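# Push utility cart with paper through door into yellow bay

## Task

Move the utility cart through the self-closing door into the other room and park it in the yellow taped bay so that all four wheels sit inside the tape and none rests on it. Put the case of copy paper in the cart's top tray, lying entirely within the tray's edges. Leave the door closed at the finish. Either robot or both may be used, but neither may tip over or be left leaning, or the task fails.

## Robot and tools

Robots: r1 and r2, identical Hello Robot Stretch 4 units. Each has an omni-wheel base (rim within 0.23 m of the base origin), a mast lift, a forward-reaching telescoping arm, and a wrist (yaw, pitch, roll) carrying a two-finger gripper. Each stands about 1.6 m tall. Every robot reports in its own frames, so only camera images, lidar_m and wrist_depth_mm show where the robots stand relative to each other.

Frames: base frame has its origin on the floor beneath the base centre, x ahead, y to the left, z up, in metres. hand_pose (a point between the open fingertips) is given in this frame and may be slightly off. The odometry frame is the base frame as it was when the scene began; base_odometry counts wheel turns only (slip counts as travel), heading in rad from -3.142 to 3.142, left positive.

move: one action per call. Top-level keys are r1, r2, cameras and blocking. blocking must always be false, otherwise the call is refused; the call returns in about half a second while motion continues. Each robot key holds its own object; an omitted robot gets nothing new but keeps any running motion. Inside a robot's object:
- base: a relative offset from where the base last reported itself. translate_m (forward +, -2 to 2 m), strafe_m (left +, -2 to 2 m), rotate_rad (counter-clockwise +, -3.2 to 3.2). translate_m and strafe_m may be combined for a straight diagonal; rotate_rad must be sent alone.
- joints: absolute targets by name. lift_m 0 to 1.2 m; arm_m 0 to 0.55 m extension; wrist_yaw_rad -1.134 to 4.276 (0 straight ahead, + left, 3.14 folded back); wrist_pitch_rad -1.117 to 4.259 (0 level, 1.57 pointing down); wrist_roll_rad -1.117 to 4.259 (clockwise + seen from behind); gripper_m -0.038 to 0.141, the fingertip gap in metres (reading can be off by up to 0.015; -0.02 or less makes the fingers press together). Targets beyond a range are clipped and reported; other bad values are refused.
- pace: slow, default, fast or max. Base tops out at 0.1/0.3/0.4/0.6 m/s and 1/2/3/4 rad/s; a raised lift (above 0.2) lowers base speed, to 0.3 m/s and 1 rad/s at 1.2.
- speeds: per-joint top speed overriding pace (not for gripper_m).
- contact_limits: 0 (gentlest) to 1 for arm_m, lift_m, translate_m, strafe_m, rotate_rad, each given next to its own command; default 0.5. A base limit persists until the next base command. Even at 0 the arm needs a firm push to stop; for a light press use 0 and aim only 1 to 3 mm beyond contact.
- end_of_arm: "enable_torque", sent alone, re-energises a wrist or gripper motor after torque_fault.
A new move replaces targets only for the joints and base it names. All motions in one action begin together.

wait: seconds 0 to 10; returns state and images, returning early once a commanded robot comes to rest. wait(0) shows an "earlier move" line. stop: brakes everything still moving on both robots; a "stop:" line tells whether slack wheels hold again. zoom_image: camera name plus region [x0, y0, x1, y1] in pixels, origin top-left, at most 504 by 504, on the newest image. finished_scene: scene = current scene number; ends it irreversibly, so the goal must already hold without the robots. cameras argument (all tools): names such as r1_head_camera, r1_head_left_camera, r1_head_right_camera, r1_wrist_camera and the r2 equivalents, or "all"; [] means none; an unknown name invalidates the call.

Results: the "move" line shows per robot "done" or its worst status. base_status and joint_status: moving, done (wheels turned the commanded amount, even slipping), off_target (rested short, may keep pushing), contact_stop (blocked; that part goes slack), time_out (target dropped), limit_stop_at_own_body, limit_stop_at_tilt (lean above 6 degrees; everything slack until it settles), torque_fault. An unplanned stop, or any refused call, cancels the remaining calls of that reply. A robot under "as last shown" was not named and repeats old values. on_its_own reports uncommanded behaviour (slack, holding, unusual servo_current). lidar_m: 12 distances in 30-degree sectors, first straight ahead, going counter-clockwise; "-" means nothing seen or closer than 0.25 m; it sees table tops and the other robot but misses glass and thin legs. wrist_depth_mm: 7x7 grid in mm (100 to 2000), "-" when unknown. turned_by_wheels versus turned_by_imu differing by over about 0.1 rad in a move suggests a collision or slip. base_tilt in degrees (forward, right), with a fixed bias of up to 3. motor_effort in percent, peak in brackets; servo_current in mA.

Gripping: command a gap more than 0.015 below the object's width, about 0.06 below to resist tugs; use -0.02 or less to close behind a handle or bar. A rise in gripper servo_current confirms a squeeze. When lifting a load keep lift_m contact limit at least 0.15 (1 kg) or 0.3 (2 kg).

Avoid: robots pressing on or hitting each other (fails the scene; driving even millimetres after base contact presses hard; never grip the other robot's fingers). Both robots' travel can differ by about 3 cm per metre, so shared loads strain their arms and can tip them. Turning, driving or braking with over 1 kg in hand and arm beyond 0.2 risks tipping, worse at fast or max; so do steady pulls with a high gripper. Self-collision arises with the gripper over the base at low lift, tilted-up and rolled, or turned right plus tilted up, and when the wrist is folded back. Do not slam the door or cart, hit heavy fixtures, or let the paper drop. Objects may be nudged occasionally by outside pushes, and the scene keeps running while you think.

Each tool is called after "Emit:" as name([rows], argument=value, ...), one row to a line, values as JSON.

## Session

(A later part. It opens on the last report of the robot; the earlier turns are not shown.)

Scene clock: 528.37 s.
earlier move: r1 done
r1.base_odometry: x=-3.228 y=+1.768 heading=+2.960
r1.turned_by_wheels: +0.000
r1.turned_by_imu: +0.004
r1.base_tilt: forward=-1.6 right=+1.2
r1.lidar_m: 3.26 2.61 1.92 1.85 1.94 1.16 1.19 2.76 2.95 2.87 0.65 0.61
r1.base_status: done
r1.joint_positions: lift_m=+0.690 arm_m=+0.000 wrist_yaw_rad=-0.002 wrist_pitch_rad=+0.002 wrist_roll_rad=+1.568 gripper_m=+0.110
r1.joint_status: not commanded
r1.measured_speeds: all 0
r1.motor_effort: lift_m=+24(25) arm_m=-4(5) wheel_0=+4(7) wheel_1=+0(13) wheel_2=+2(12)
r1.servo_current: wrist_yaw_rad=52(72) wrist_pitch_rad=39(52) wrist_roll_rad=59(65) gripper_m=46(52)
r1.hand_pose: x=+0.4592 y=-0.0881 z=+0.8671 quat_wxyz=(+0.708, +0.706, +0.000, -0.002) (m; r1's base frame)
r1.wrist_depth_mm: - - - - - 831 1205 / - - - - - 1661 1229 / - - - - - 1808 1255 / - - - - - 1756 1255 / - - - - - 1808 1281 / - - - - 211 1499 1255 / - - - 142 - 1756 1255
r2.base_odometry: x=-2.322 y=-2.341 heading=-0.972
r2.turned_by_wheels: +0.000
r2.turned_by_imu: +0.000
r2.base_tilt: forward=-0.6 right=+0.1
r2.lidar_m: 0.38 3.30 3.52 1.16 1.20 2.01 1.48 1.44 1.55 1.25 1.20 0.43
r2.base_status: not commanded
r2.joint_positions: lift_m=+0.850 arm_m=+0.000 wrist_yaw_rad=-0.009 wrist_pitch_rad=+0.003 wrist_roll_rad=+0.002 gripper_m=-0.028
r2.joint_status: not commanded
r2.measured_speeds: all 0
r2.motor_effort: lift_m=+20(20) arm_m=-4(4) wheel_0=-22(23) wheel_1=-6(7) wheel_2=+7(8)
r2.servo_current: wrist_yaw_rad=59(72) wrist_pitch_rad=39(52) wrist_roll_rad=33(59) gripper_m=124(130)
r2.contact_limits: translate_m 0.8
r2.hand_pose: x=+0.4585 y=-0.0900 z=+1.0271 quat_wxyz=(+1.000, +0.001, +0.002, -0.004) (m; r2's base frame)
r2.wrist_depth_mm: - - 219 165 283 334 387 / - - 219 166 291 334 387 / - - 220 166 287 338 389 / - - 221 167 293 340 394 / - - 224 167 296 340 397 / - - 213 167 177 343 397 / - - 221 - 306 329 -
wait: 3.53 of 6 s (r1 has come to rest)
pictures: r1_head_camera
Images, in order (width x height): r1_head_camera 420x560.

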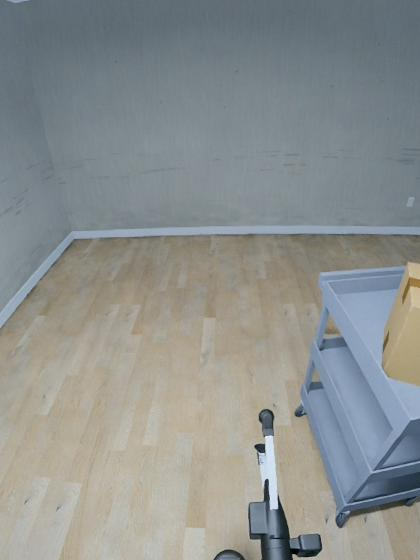

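Emit:
move(r1={"base":{"translate_m":1.85},"pace":"fast"}, blocking=false, cameras=[])

Emit:
wait(seconds=8, cameras=[])

Emit:
move(r1={"base":{"rotate_rad":3.05}}, blocking=false, cameras=[])

Emit:
wait(seconds=5, cameras=["r1_head_camera"])

Scene clock: 534.57 s.
move: r1 moving
r1.base_odometry: x=-3.275 y=+1.777 heading=+2.960
r1.turned_by_wheels: +0.000
r1.turned_by_imu: +0.000
r1.base_tilt: forward=-1.6 right=+1.3
r1.lidar_m: 3.20 2.61 1.91 1.85 1.93 1.21 1.24 2.79 2.97 2.87 0.60 0.61
r1.base_status: translate_m moving
r1.joint_positions: lift_m=+0.690 arm_m=+0.000 wrist_yaw_rad=-0.002 wrist_pitch_rad=+0.002 wrist_roll_rad=+1.568 gripper_m=+0.110
r1.joint_status: not commanded
r1.measured_speeds: translate_m=+0.185 strafe_m=-0.001 rotate_rad=+0.001 lift_m=+0.000 arm_m=+0.000 wrist_yaw_rad=+0.000 wrist_pitch_rad=+0.000 wrist_roll_rad=+0.000
r1.motor_effort: lift_m=+24(24) arm_m=-4(5) wheel_0=+9(9) wheel_1=+7(8) wheel_2=-11(11)
r1.servo_current: wrist_yaw_rad=65(65) wrist_pitch_rad=46(46) wrist_roll_rad=39(59) gripper_m=46(46)
r1.hand_pose: x=+0.4592 y=-0.0881 z=+0.8671 quat_wxyz=(+0.708, +0.706, +0.000, -0.002) (m; r1's base frame)
r1.wrist_depth_mm: - - - - - - 1160 / - - - - - 1756 1229 / - - - - - 1756 1229 / - - - - - 1808 1255 / - - - - - 1756 1255 / - - - - 213 1464 1281 / - - - 142 - 1863 1281
r2: as last shown
r2.turned_by_imu: +0.001
r2.lidar_m: 0.39 3.29 3.50 1.20 1.30 1.96 1.47 1.44 1.53 1.23 1.20 0.44
r2.motor_effort: lift_m=+20(20) arm_m=-4(4) wheel_0=-23(23) wheel_1=-6(6) wheel_2=+7(8)
r2.servo_current: wrist_yaw_rad=65(78) wrist_pitch_rad=39(46) wrist_roll_rad=46(59) gripper_m=124(124)
r2.contact_limits: translate_m 0.8
r2.wrist_depth_mm: - - 219 165 283 334 387 / - - 219 166 291 336 392 / - - 220 166 287 336 389 / - - 220 167 293 338 392 / - - 223 168 296 343 394 / - - 213 167 178 345 399 / - - 220 - 304 329 -
pictures: none
No camera images: "cameras" was empty.

Scene clock: 540.03 s.
earlier move: r1 done
r1.base_odometry: x=-5.048 y=+2.102 heading=+2.960
r1.turned_by_wheels: +0.000
r1.turned_by_imu: +0.000
r1.base_tilt: forward=-1.6 right=+1.3
r1.lidar_m: 1.41 1.47 1.88 1.80 1.88 2.65 2.95 0.81 0.99 2.88 1.98 1.48
r1.base_status: done
r1.joint_positions: lift_m=+0.690 arm_m=+0.000 wrist_yaw_rad=-0.002 wrist_pitch_rad=+0.002 wrist_roll_rad=+1.568 gripper_m=+0.110
r1.joint_status: not commanded
r1.measured_speeds: all 0
r1.motor_effort: lift_m=+24(24) arm_m=-5(5) wheel_0=+0(10) wheel_1=+0(9) wheel_2=+1(13)
r1.servo_current: wrist_yaw_rad=46(72) wrist_pitch_rad=39(52) wrist_roll_rad=33(72) gripper_m=46(52)
r1.hand_pose: x=+0.4592 y=-0.0881 z=+0.8671 quat_wxyz=(+0.708, +0.706, +0.000, -0.002) (m; r1's base frame)
r1.wrist_depth_mm: - - - - - - - / - - - - - - 1160 / - - - - - - 1118 / - - - - - - 1138 / - - - - - - 1138 / - 190 183 - 189 - 1182 / - - - 136 - - -
r2.base_odometry: x=-2.322 y=-2.341 heading=-0.972
r2.turned_by_wheels: +0.000
r2.turned_by_imu: +0.001
r2.base_tilt: forward=-0.6 right=+0.1
r2.lidar_m: 0.38 3.30 3.49 1.99 2.97 1.98 1.50 1.41 1.56 1.26 1.20 0.41
r2.base_status: not commanded
r2.joint_positions: lift_m=+0.850 arm_m=+0.000 wrist_yaw_rad=-0.009 wrist_pitch_rad=+0.003 wrist_roll_rad=+0.002 gripper_m=-0.028
r2.joint_status: not commanded
r2.measured_speeds: all 0
r2.motor_effort: lift_m=+20(20) arm_m=-4(4) wheel_0=-23(23) wheel_1=-6(7) wheel_2=+7(8)
r2.servo_current: wrist_yaw_rad=65(78) wrist_pitch_rad=46(46) wrist_roll_rad=46(65) gripper_m=117(130)
r2.contact_limits: translate_m 0.8
r2.hand_pose: x=+0.4585 y=-0.0900 z=+1.0271 quat_wxyz=(+1.000, +0.001, +0.002, -0.004) (m; r2's base frame)
r2.wrist_depth_mm: - - 220 165 286 334 387 / - - 220 166 291 336 389 / - - 220 166 287 338 389 / - - 221 166 293 338 392 / - - 223 168 296 343 394 / - - 213 168 178 345 399 / - - 220 - 306 329 -
wait: 5.47 of 8 s (r1 has come to rest)
pictures: none
No camera images: "cameras" was empty.

Scene clock: 540.53 s.
move: r1 moving
r1.base_odometry: x=-5.048 y=+2.102 heading=-3.071
r1.turned_by_wheels: +0.252
r1.turned_by_imu: +0.252
r1.base_tilt: forward=-1.6 right=+1.3
r1.lidar_m: 1.42 1.66 1.81 1.82 2.13 2.94 0.77 0.77 2.86 2.88 1.67 1.40
r1.base_status: rotate_rad moving
r1.joint_positions: lift_m=+0.690 arm_m=+0.000 wrist_yaw_rad=-0.002 wrist_pitch_rad=+0.002 wrist_roll_rad=+1.568 gripper_m=+0.110
r1.joint_status: not commanded
r1.measured_speeds: translate_m=+0.000 strafe_m=+0.000 rotate_rad=+0.970 lift_m=+0.000 arm_m=+0.000 wrist_yaw_rad=+0.000 wrist_pitch_rad=+0.000 wrist_roll_rad=+0.000
r1.motor_effort: lift_m=+24(24) arm_m=-4(5) wheel_0=-7(8) wheel_1=-5(7) wheel_2=-7(7)
r1.servo_current: wrist_yaw_rad=52(59) wrist_pitch_rad=52(52) wrist_roll_rad=52(59) gripper_m=46(46)
r1.hand_pose: x=+0.4592 y=-0.0881 z=+0.8671 quat_wxyz=(+0.708, +0.706, +0.000, -0.002) (m; r1's base frame)
r1.wrist_depth_mm: - - - - - - - / - - - - - - - / - - - - - - 1118 / - - - - - - 1138 / - - - - - - 1118 / - 191 184 - 189 - 1205 / - - - 136 - - 1205
r2: as last shown
r2.turned_by_imu: +0.000
r2.lidar_m: 0.40 3.30 3.49 1.99 3.00 1.99 1.49 1.43 1.55 1.27 1.21 0.40
r2.motor_effort: lift_m=+20(20) arm_m=-4(4) wheel_0=-23(23) wheel_1=-6(7) wheel_2=+8(8)
r2.servo_current: wrist_yaw_rad=65(65) wrist_pitch_rad=39(46) wrist_roll_rad=39(59) gripper_m=117(124)
r2.contact_limits: translate_m 0.8
r2.wrist_depth_mm: - - 220 165 285 336 387 / - - 220 166 291 336 387 / - - 222 167 286 338 387 / - - 221 167 294 340 389 / - - 222 167 294 342 392 / - - 212 168 177 343 399 / - - 220 - 304 330 -
pictures: none
No camera images: "cameras" was empty.

Scene clock: 542.87 s.
earlier move: r1 done
r1.base_odometry: x=-5.048 y=+2.102 heading=-0.273
r1.turned_by_wheels: +2.798
r1.turned_by_imu: +2.813
r1.base_tilt: forward=-1.6 right=+1.3
r1.lidar_m: 2.94 0.79 0.87 2.87 2.24 1.53 1.40 1.46 1.88 1.82 1.86 2.39
r1.base_status: done
r1.joint_positions: lift_m=+0.690 arm_m=+0.000 wrist_yaw_rad=-0.002 wrist_pitch_rad=+0.002 wrist_roll_rad=+1.568 gripper_m=+0.110
r1.joint_status: not commanded
r1.measured_speeds: all 0
r1.motor_effort: lift_m=+24(24) arm_m=-5(5) wheel_0=-1(10) wheel_1=-1(8) wheel_2=-1(9)
r1.servo_current: wrist_yaw_rad=52(65) wrist_pitch_rad=46(52) wrist_roll_rad=52(65) gripper_m=46(52)
r1.hand_pose: x=+0.4592 y=-0.0880 z=+0.8671 quat_wxyz=(+0.708, +0.706, +0.000, -0.002) (m; r1's base frame)
r1.wrist_depth_mm: - - - - - 1708 1229 / - - - - - 1708 1205 / - - - - - 1756 1205 / - - - - - 1756 1281 / - - - - - 1756 1255 / - - - - 211 1499 1255 / - - - 142 - 1863 1281
r2.base_odometry: x=-2.322 y=-2.341 heading=-0.972
r2.turned_by_wheels: +0.000
r2.turned_by_imu: +0.000
r2.base_tilt: forward=-0.6 right=+0.1
r2.lidar_m: 0.41 3.30 3.47 1.96 2.76 2.02 1.46 1.43 1.51 1.24 1.20 0.41
r2.base_status: not commanded
r2.joint_positions: lift_m=+0.850 arm_m=+0.000 wrist_yaw_rad=-0.009 wrist_pitch_rad=+0.003 wrist_roll_rad=+0.002 gripper_m=-0.028
r2.joint_status: not commanded
r2.measured_speeds: all 0
r2.motor_effort: lift_m=+20(20) arm_m=-4(4) wheel_0=-22(23) wheel_1=-6(7) wheel_2=+8(8)
r2.servo_current: wrist_yaw_rad=65(72) wrist_pitch_rad=46(46) wrist_roll_rad=52(59) gripper_m=117(130)
r2.contact_limits: translate_m 0.8
r2.hand_pose: x=+0.4585 y=-0.0900 z=+1.0271 quat_wxyz=(+1.000, +0.001, +0.002, -0.004) (m; r2's base frame)
r2.wrist_depth_mm: - - 219 165 285 336 387 / - - 220 166 290 336 389 / - - 221 167 289 336 389 / - - 221 166 294 338 394 / - - 223 167 296 342 394 / - - 212 168 178 345 397 / - - 220 - 306 330 -
wait: 2.33 of 5 s (r1 has come to rest)
pictures: r1_head_camera
Images, in order (width x height): r1_head_camera 420x560.

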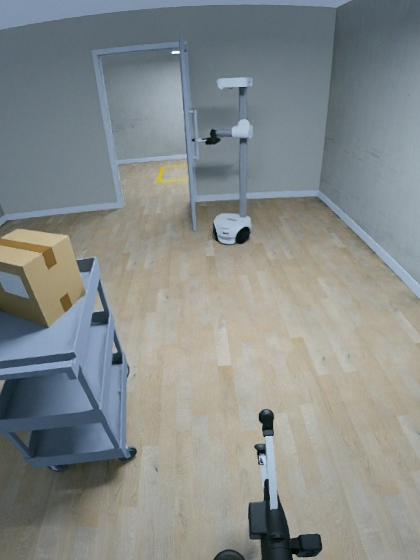

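Emit:
move(r1={"base":{"translate_m":-0.2,"strafe_m":0.55}}, blocking=false, cameras=[])

Emit:
wait(seconds=5, cameras=["r1_wrist_camera","r1_head_camera"])

Scene clock: 551.33 s.
move: r1 moving
r1.base_odometry: x=-5.050 y=+2.134 heading=-0.273
r1.turned_by_wheels: +0.000
r1.turned_by_imu: +0.000
r1.base_tilt: forward=-1.6 right=+1.3
r1.lidar_m: 2.96 0.78 0.89 2.84 2.25 1.49 1.41 1.42 1.88 1.85 1.89 2.41
r1.base_status: translate_m moving; strafe_m moving
r1.joint_positions: lift_m=+0.690 arm_m=+0.000 wrist_yaw_rad=-0.002 wrist_pitch_rad=+0.002 wrist_roll_rad=+1.568 gripper_m=+0.110
r1.joint_status: not commanded
r1.measured_speeds: translate_m=-0.042 strafe_m=+0.117 rotate_rad=-0.001 lift_m=+0.000 arm_m=+0.000 wrist_yaw_rad=+0.000 wrist_pitch_rad=+0.000 wrist_roll_rad=+0.000
r1.motor_effort: lift_m=+24(24) arm_m=-4(5) wheel_0=-9(11) wheel_1=+6(8) wheel_2=+5(5)
r1.servo_current: wrist_yaw_rad=52(65) wrist_pitch_rad=46(46) wrist_roll_rad=59(59) gripper_m=39(46)
r1.hand_pose: x=+0.4592 y=-0.0880 z=+0.8671 quat_wxyz=(+0.708, +0.706, +0.000, -0.002) (m; r1's base frame)
r1.wrist_depth_mm: - - - - - 1708 1182 / - - - - - 1756 1229 / - - - - - 1756 1229 / - - - - - 1808 1229 / - - - - - 1808 1255 / - - - - 211 1464 1255 / - - - 142 - 1808 1255
r2: as last shown
r2.turned_by_imu: +0.001
r2.lidar_m: 0.38 3.29 3.49 1.98 2.89 2.01 1.48 1.44 1.51 1.24 1.22 0.42
r2.motor_effort: lift_m=+20(20) arm_m=-4(4) wheel_0=-23(23) wheel_1=-6(6) wheel_2=+8(8)
r2.servo_current: wrist_yaw_rad=46(72) wrist_pitch_rad=33(46) wrist_roll_rad=39(59) gripper_m=124(124)
r2.contact_limits: translate_m 0.8
r2.wrist_depth_mm: - - 219 165 283 334 389 / - - 220 166 291 334 387 / - - 220 166 287 338 389 / - - 221 167 294 338 392 / - - 223 167 296 343 394 / - - 213 167 178 345 397 / - - 220 - 306 330 -
pictures: none
No camera images: "cameras" was empty.

Scene clock: 554.27 s.
earlier move: r1 done
r1.base_odometry: x=-5.092 y=+2.686 heading=-0.273
r1.turned_by_wheels: +0.000
r1.turned_by_imu: +0.002
r1.base_tilt: forward=-1.6 right=+1.2
r1.lidar_m: 0.77 0.81 2.47 2.29 2.02 1.37 1.26 1.28 1.71 2.39 2.43 3.14
r1.base_status: done
r1.joint_positions: lift_m=+0.690 arm_m=+0.000 wrist_yaw_rad=-0.002 wrist_pitch_rad=+0.002 wrist_roll_rad=+1.568 gripper_m=+0.110
r1.joint_status: not commanded
r1.measured_speeds: all 0
r1.motor_effort: lift_m=+24(24) arm_m=-5(5) wheel_0=+0(12) wheel_1=+2(9) wheel_2=+1(6)
r1.servo_current: wrist_yaw_rad=52(65) wrist_pitch_rad=39(52) wrist_roll_rad=59(65) gripper_m=46(52)
r1.hand_pose: x=+0.4592 y=-0.0880 z=+0.8671 quat_wxyz=(+0.708, +0.706, +0.000, -0.002) (m; r1's base frame)
r1.wrist_depth_mm: - - - - - 1661 1205 / - - - - - 1756 1205 / - - - - - 1756 1229 / - - - - - 1808 1255 / - - - 1078 - 676 - / - - 878 854 197 654 - / - - 904 142 - - -
r2.base_odometry: x=-2.322 y=-2.341 heading=-0.972
r2.turned_by_wheels: +0.000
r2.turned_by_imu: +0.000
r2.base_tilt: forward=-0.5 right=+0.1
r2.lidar_m: 0.40 3.29 3.49 1.99 4.58 1.97 1.50 1.46 1.54 1.25 1.22 0.40
r2.base_status: not commanded
r2.joint_positions: lift_m=+0.850 arm_m=+0.000 wrist_yaw_rad=-0.009 wrist_pitch_rad=+0.003 wrist_roll_rad=+0.002 gripper_m=-0.028
r2.joint_status: not commanded
r2.measured_speeds: all 0
r2.motor_effort: lift_m=+20(20) arm_m=-4(4) wheel_0=-22(23) wheel_1=-6(7) wheel_2=+8(8)
r2.servo_current: wrist_yaw_rad=59(78) wrist_pitch_rad=46(52) wrist_roll_rad=39(59) gripper_m=117(130)
r2.contact_limits: translate_m 0.8
r2.hand_pose: x=+0.4585 y=-0.0900 z=+1.0271 quat_wxyz=(+1.000, +0.001, +0.002, -0.004) (m; r2's base frame)
r2.wrist_depth_mm: - - 219 165 285 334 387 / - - 220 166 291 336 387 / - - 221 166 286 338 389 / - - 222 167 294 336 392 / - - 224 168 294 342 394 / - - 213 167 177 345 397 / - - 220 - 306 330 -
wait: 2.93 of 5 s (r1 has come to rest)
pictures: r1_head_camera, r1_wrist_camera
Images, in order (width x height): r1_head_camera 420x560, r1_wrist_camera 616x392.

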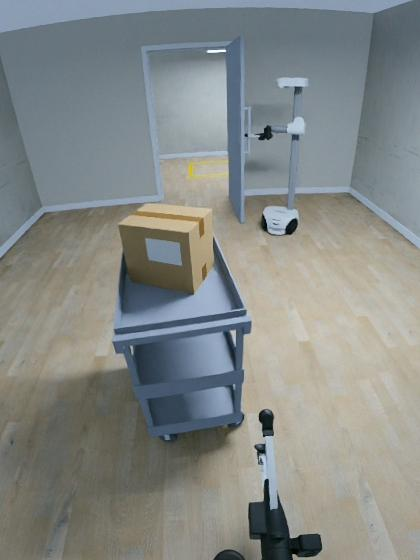

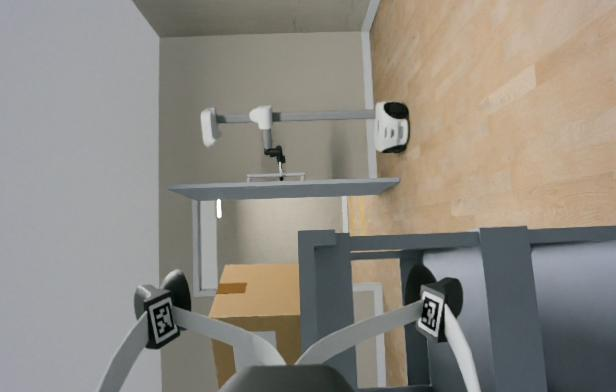

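Emit:
move(r1={"base":{"rotate_rad":0.17}}, blocking=false, cameras=[])

Emit:
wait(seconds=2, cameras=["r1_wrist_camera","r1_head_camera"])

Scene clock: 574.10 s.
move: r1 moving
r1.base_odometry: x=-5.092 y=+2.686 heading=-0.110
r1.turned_by_wheels: +0.163
r1.turned_by_imu: +0.163
r1.base_tilt: forward=-1.6 right=+1.3
r1.lidar_m: 0.79 0.84 2.35 2.30 1.66 1.29 1.26 1.35 2.00 2.39 2.56 3.23
r1.base_status: rotate_rad moving
r1.joint_positions: lift_m=+0.690 arm_m=+0.000 wrist_yaw_rad=-0.002 wrist_pitch_rad=+0.002 wrist_roll_rad=+1.568 gripper_m=+0.110
r1.joint_status: not commanded
r1.measured_speeds: translate_m=+0.000 strafe_m=+0.000 rotate_rad=+0.191 lift_m=+0.000 arm_m=+0.000 wrist_yaw_rad=+0.002 wrist_pitch_rad=+0.000 wrist_roll_rad=+0.000
r1.motor_effort: lift_m=+24(24) arm_m=-4(5) wheel_0=-3(10) wheel_1=-3(8) wheel_2=-2(6)
r1.servo_current: wrist_yaw_rad=33(65) wrist_pitch_rad=46(46) wrist_roll_rad=46(65) gripper_m=39(46)
r1.hand_pose: x=+0.4592 y=-0.0880 z=+0.8671 quat_wxyz=(+0.708, +0.706, +0.000, -0.002) (m; r1's base frame)
r1.wrist_depth_mm: - - - - - 1708 1205 / - - - - - 1808 1205 / - - - - - 1756 1182 / - - - 960 - 661 - / - - 917 866 - 654 - / - - 917 931 197 647 - / - - - 142 - 640 1118
r2: as last shown
r2.turned_by_imu: +0.003
r2.base_tilt: forward=-0.6 right=+0.1
r2.lidar_m: 0.40 3.28 3.47 1.98 4.58 1.98 1.50 1.43 1.53 1.22 1.21 0.42
r2.motor_effort: lift_m=+20(20) arm_m=-4(4) wheel_0=-23(23) wheel_1=-6(7) wheel_2=+8(8)
r2.servo_current: wrist_yaw_rad=72(72) wrist_pitch_rad=39(46) wrist_roll_rad=59(59) gripper_m=130(130)
r2.contact_limits: translate_m 0.8
r2.wrist_depth_mm: - - 219 165 283 336 387 / - - 219 166 291 336 389 / - - 221 166 287 338 389 / - - 221 167 291 338 394 / - - 224 167 297 342 394 / - - 213 168 178 343 397 / - - 220 - 306 330 -
pictures: none
No camera images: "cameras" was empty.

Scene clock: 574.47 s.
earlier move: r1 done
r1.base_odometry: x=-5.092 y=+2.686 heading=-0.104
r1.turned_by_wheels: +0.006
r1.turned_by_imu: +0.006
r1.base_tilt: forward=-1.6 right=+1.3
r1.lidar_m: 0.79 0.84 2.36 2.31 1.68 1.28 1.24 1.35 2.01 2.40 2.55 0.83
r1.base_status: done
r1.joint_positions: lift_m=+0.690 arm_m=+0.000 wrist_yaw_rad=-0.002 wrist_pitch_rad=+0.002 wrist_roll_rad=+1.568 gripper_m=+0.110
r1.joint_status: not commanded
r1.measured_speeds: all 0
r1.motor_effort: lift_m=+24(24) arm_m=-4(5) wheel_0=-3(10) wheel_1=-3(8) wheel_2=-1(6)
r1.servo_current: wrist_yaw_rad=39(65) wrist_pitch_rad=46(46) wrist_roll_rad=46(65) gripper_m=39(46)
r1.hand_pose: x=+0.4592 y=-0.0880 z=+0.8671 quat_wxyz=(+0.708, +0.706, +0.000, -0.002) (m; r1's base frame)
r1.wrist_depth_mm: - - - - - 1661 1205 / - - - - - 1756 1255 / - - - - - 1661 1182 / - - - 904 - 654 - / - - 904 891 - 647 - / - - 931 931 196 654 - / - - - 142 - 647 1205
r2.base_odometry: x=-2.322 y=-2.341 heading=-0.972
r2.turned_by_wheels: +0.000
r2.turned_by_imu: +0.000
r2.base_tilt: forward=-0.6 right=+0.1
r2.lidar_m: 0.40 3.30 3.50 1.99 4.59 2.01 1.49 1.44 1.56 1.24 1.19 0.42
r2.base_status: not commanded
r2.joint_positions: lift_m=+0.850 arm_m=+0.000 wrist_yaw_rad=-0.009 wrist_pitch_rad=+0.003 wrist_roll_rad=+0.002 gripper_m=-0.028
r2.joint_status: not commanded
r2.measured_speeds: all 0
r2.motor_effort: lift_m=+20(20) arm_m=-4(4) wheel_0=-22(23) wheel_1=-6(7) wheel_2=+8(8)
r2.servo_current: wrist_yaw_rad=59(72) wrist_pitch_rad=39(46) wrist_roll_rad=39(59) gripper_m=117(130)
r2.contact_limits: translate_m 0.8
r2.hand_pose: x=+0.4585 y=-0.0900 z=+1.0271 quat_wxyz=(+1.000, +0.001, +0.002, -0.004) (m; r2's base frame)
r2.wrist_depth_mm: - - 220 166 285 336 387 / - - 220 166 291 336 387 / - - 221 166 287 338 389 / - - 221 167 294 338 392 / - - 223 167 294 342 394 / - - 213 168 177 343 397 / - - 221 - 306 329 -
wait: 0.37 of 2 s (r1 has come to rest)
pictures: r1_head_camera, r1_wrist_camera
Images, in order (width x height): r1_head_camera 420x560, r1_wrist_camera 616x392.

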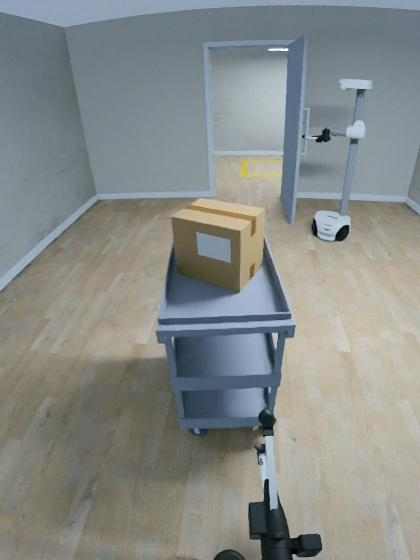

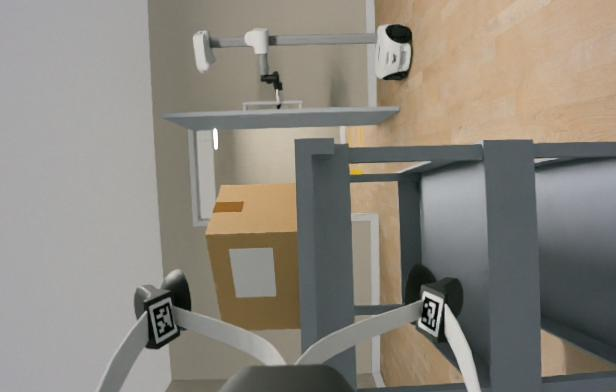

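Emit:
move(r1={"base":{"translate_m":0.34,"strafe_m":0.12}}, blocking=false, cameras=[])

Emit:
wait(seconds=4, cameras=["r1_wrist_camera","r1_head_camera"])

Scene clock: 591.30 s.
move: r1 moving
r1.base_odometry: x=-5.060 y=+2.694 heading=-0.103
r1.turned_by_wheels: +0.000
r1.turned_by_imu: -0.001
r1.base_tilt: forward=-1.6 right=+1.3
r1.lidar_m: 0.76 0.79 2.35 2.29 1.73 1.31 1.29 1.39 2.09 2.40 2.56 0.82
r1.base_status: translate_m moving; strafe_m moving
r1.joint_positions: lift_m=+0.690 arm_m=+0.000 wrist_yaw_rad=-0.002 wrist_pitch_rad=+0.002 wrist_roll_rad=+1.568 gripper_m=+0.110
r1.joint_status: not commanded
r1.measured_speeds: translate_m=+0.122 strafe_m=+0.043 rotate_rad=+0.000 lift_m=+0.000 arm_m=+0.000 wrist_yaw_rad=+0.000 wrist_pitch_rad=+0.000 wrist_roll_rad=+0.000
r1.motor_effort: lift_m=+24(24) arm_m=-4(5) wheel_0=+6(7) wheel_1=+8(8) wheel_2=-7(10)
r1.servo_current: wrist_yaw_rad=59(65) wrist_pitch_rad=39(46) wrist_roll_rad=39(65) gripper_m=39(46)
r1.hand_pose: x=+0.4592 y=-0.0880 z=+0.8671 quat_wxyz=(+0.708, +0.706, +0.000, -0.002) (m; r1's base frame)
r1.wrist_depth_mm: - - - - - 1708 1205 / - - - - - 1756 1229 / - - - - - 1618 1160 / - - - 904 - 627 - / - - 866 842 - - 634 / - - 878 917 198 211 621 / - - - 142 - 854 1160
r2: as last shown
r2.turned_by_imu: +0.002
r2.base_tilt: forward=-0.5 right=+0.1
r2.lidar_m: 0.41 3.28 3.49 2.00 4.60 1.95 1.51 1.43 1.52 1.25 1.19 0.40
r2.motor_effort: lift_m=+20(20) arm_m=-4(4) wheel_0=-23(23) wheel_1=-6(7) wheel_2=+8(8)
r2.servo_current: wrist_yaw_rad=46(65) wrist_pitch_rad=46(46) wrist_roll_rad=52(59) gripper_m=124(124)
r2.contact_limits: translate_m 0.8
r2.wrist_depth_mm: - - 219 165 285 334 387 / - - 220 166 291 336 387 / - - 221 166 287 338 389 / - - 222 167 294 338 392 / - - 224 167 297 342 394 / - - 213 168 177 342 397 / - - 220 - 307 330 -
pictures: none
No camera images: "cameras" was empty.

Scene clock: 593.43 s.
earlier move: r1 done
r1.base_odometry: x=-4.742 y=+2.770 heading=-0.103
r1.turned_by_wheels: +0.000
r1.turned_by_imu: +0.001
r1.base_tilt: forward=-1.6 right=+1.3
r1.lidar_m: 0.46 2.89 2.22 2.15 2.11 1.63 1.59 1.71 2.51 2.55 2.68 0.48
r1.base_status: done
r1.joint_positions: lift_m=+0.690 arm_m=+0.000 wrist_yaw_rad=-0.002 wrist_pitch_rad=+0.002 wrist_roll_rad=+1.568 gripper_m=+0.110
r1.joint_status: not commanded
r1.measured_speeds: all 0
r1.motor_effort: lift_m=+24(24) arm_m=-5(5) wheel_0=+2(7) wheel_1=+0(9) wheel_2=+0(10)
r1.servo_current: wrist_yaw_rad=59(72) wrist_pitch_rad=46(52) wrist_roll_rad=52(65) gripper_m=39(52)
r1.hand_pose: x=+0.4592 y=-0.0880 z=+0.8671 quat_wxyz=(+0.708, +0.706, +0.000, -0.002) (m; r1's base frame)
r1.wrist_depth_mm: - - - - - 1708 - / - - - - 314 1863 - / - - 621 535 312 - - / - - 549 249 310 - - / - - 585 574 310 - - / - - 627 246 193 - - / - - - 136 307 1808 -
r2.base_odometry: x=-2.322 y=-2.341 heading=-0.972
r2.turned_by_wheels: +0.000
r2.turned_by_imu: +0.000
r2.base_tilt: forward=-0.6 right=+0.2
r2.lidar_m: 0.39 3.29 3.49 1.99 4.58 1.96 1.49 1.43 1.56 1.24 1.21 0.39
r2.base_status: not commanded
r2.joint_positions: lift_m=+0.850 arm_m=+0.000 wrist_yaw_rad=-0.009 wrist_pitch_rad=+0.003 wrist_roll_rad=+0.002 gripper_m=-0.028
r2.joint_status: not commanded
r2.measured_speeds: all 0
r2.motor_effort: lift_m=+20(20) arm_m=-4(4) wheel_0=-23(23) wheel_1=-6(7) wheel_2=+8(8)
r2.servo_current: wrist_yaw_rad=59(78) wrist_pitch_rad=39(52) wrist_roll_rad=46(65) gripper_m=117(130)
r2.contact_limits: translate_m 0.8
r2.hand_pose: x=+0.4585 y=-0.0900 z=+1.0271 quat_wxyz=(+1.000, +0.001, +0.002, -0.004) (m; r2's base frame)
r2.wrist_depth_mm: - - 220 165 285 336 389 / - - 220 166 291 338 389 / - - 221 166 287 338 394 / - - 221 167 294 340 392 / - - 223 168 296 342 394 / - - 213 167 178 345 399 / - - 220 - 306 330 -
wait: 2.13 of 4 s (r1 has come to rest)
pictures: r1_head_camera, r1_wrist_camera
Images, in order (width x height): r1_head_camera 420x560, r1_wrist_camera 616x392.

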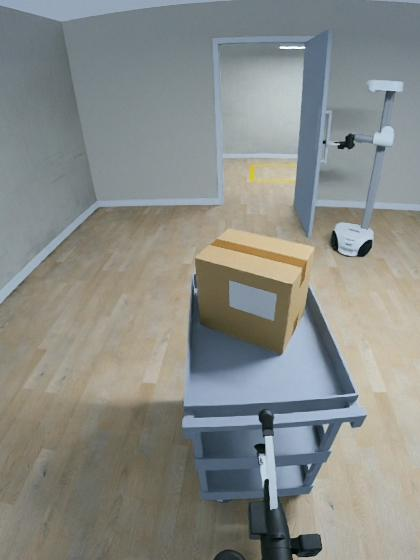

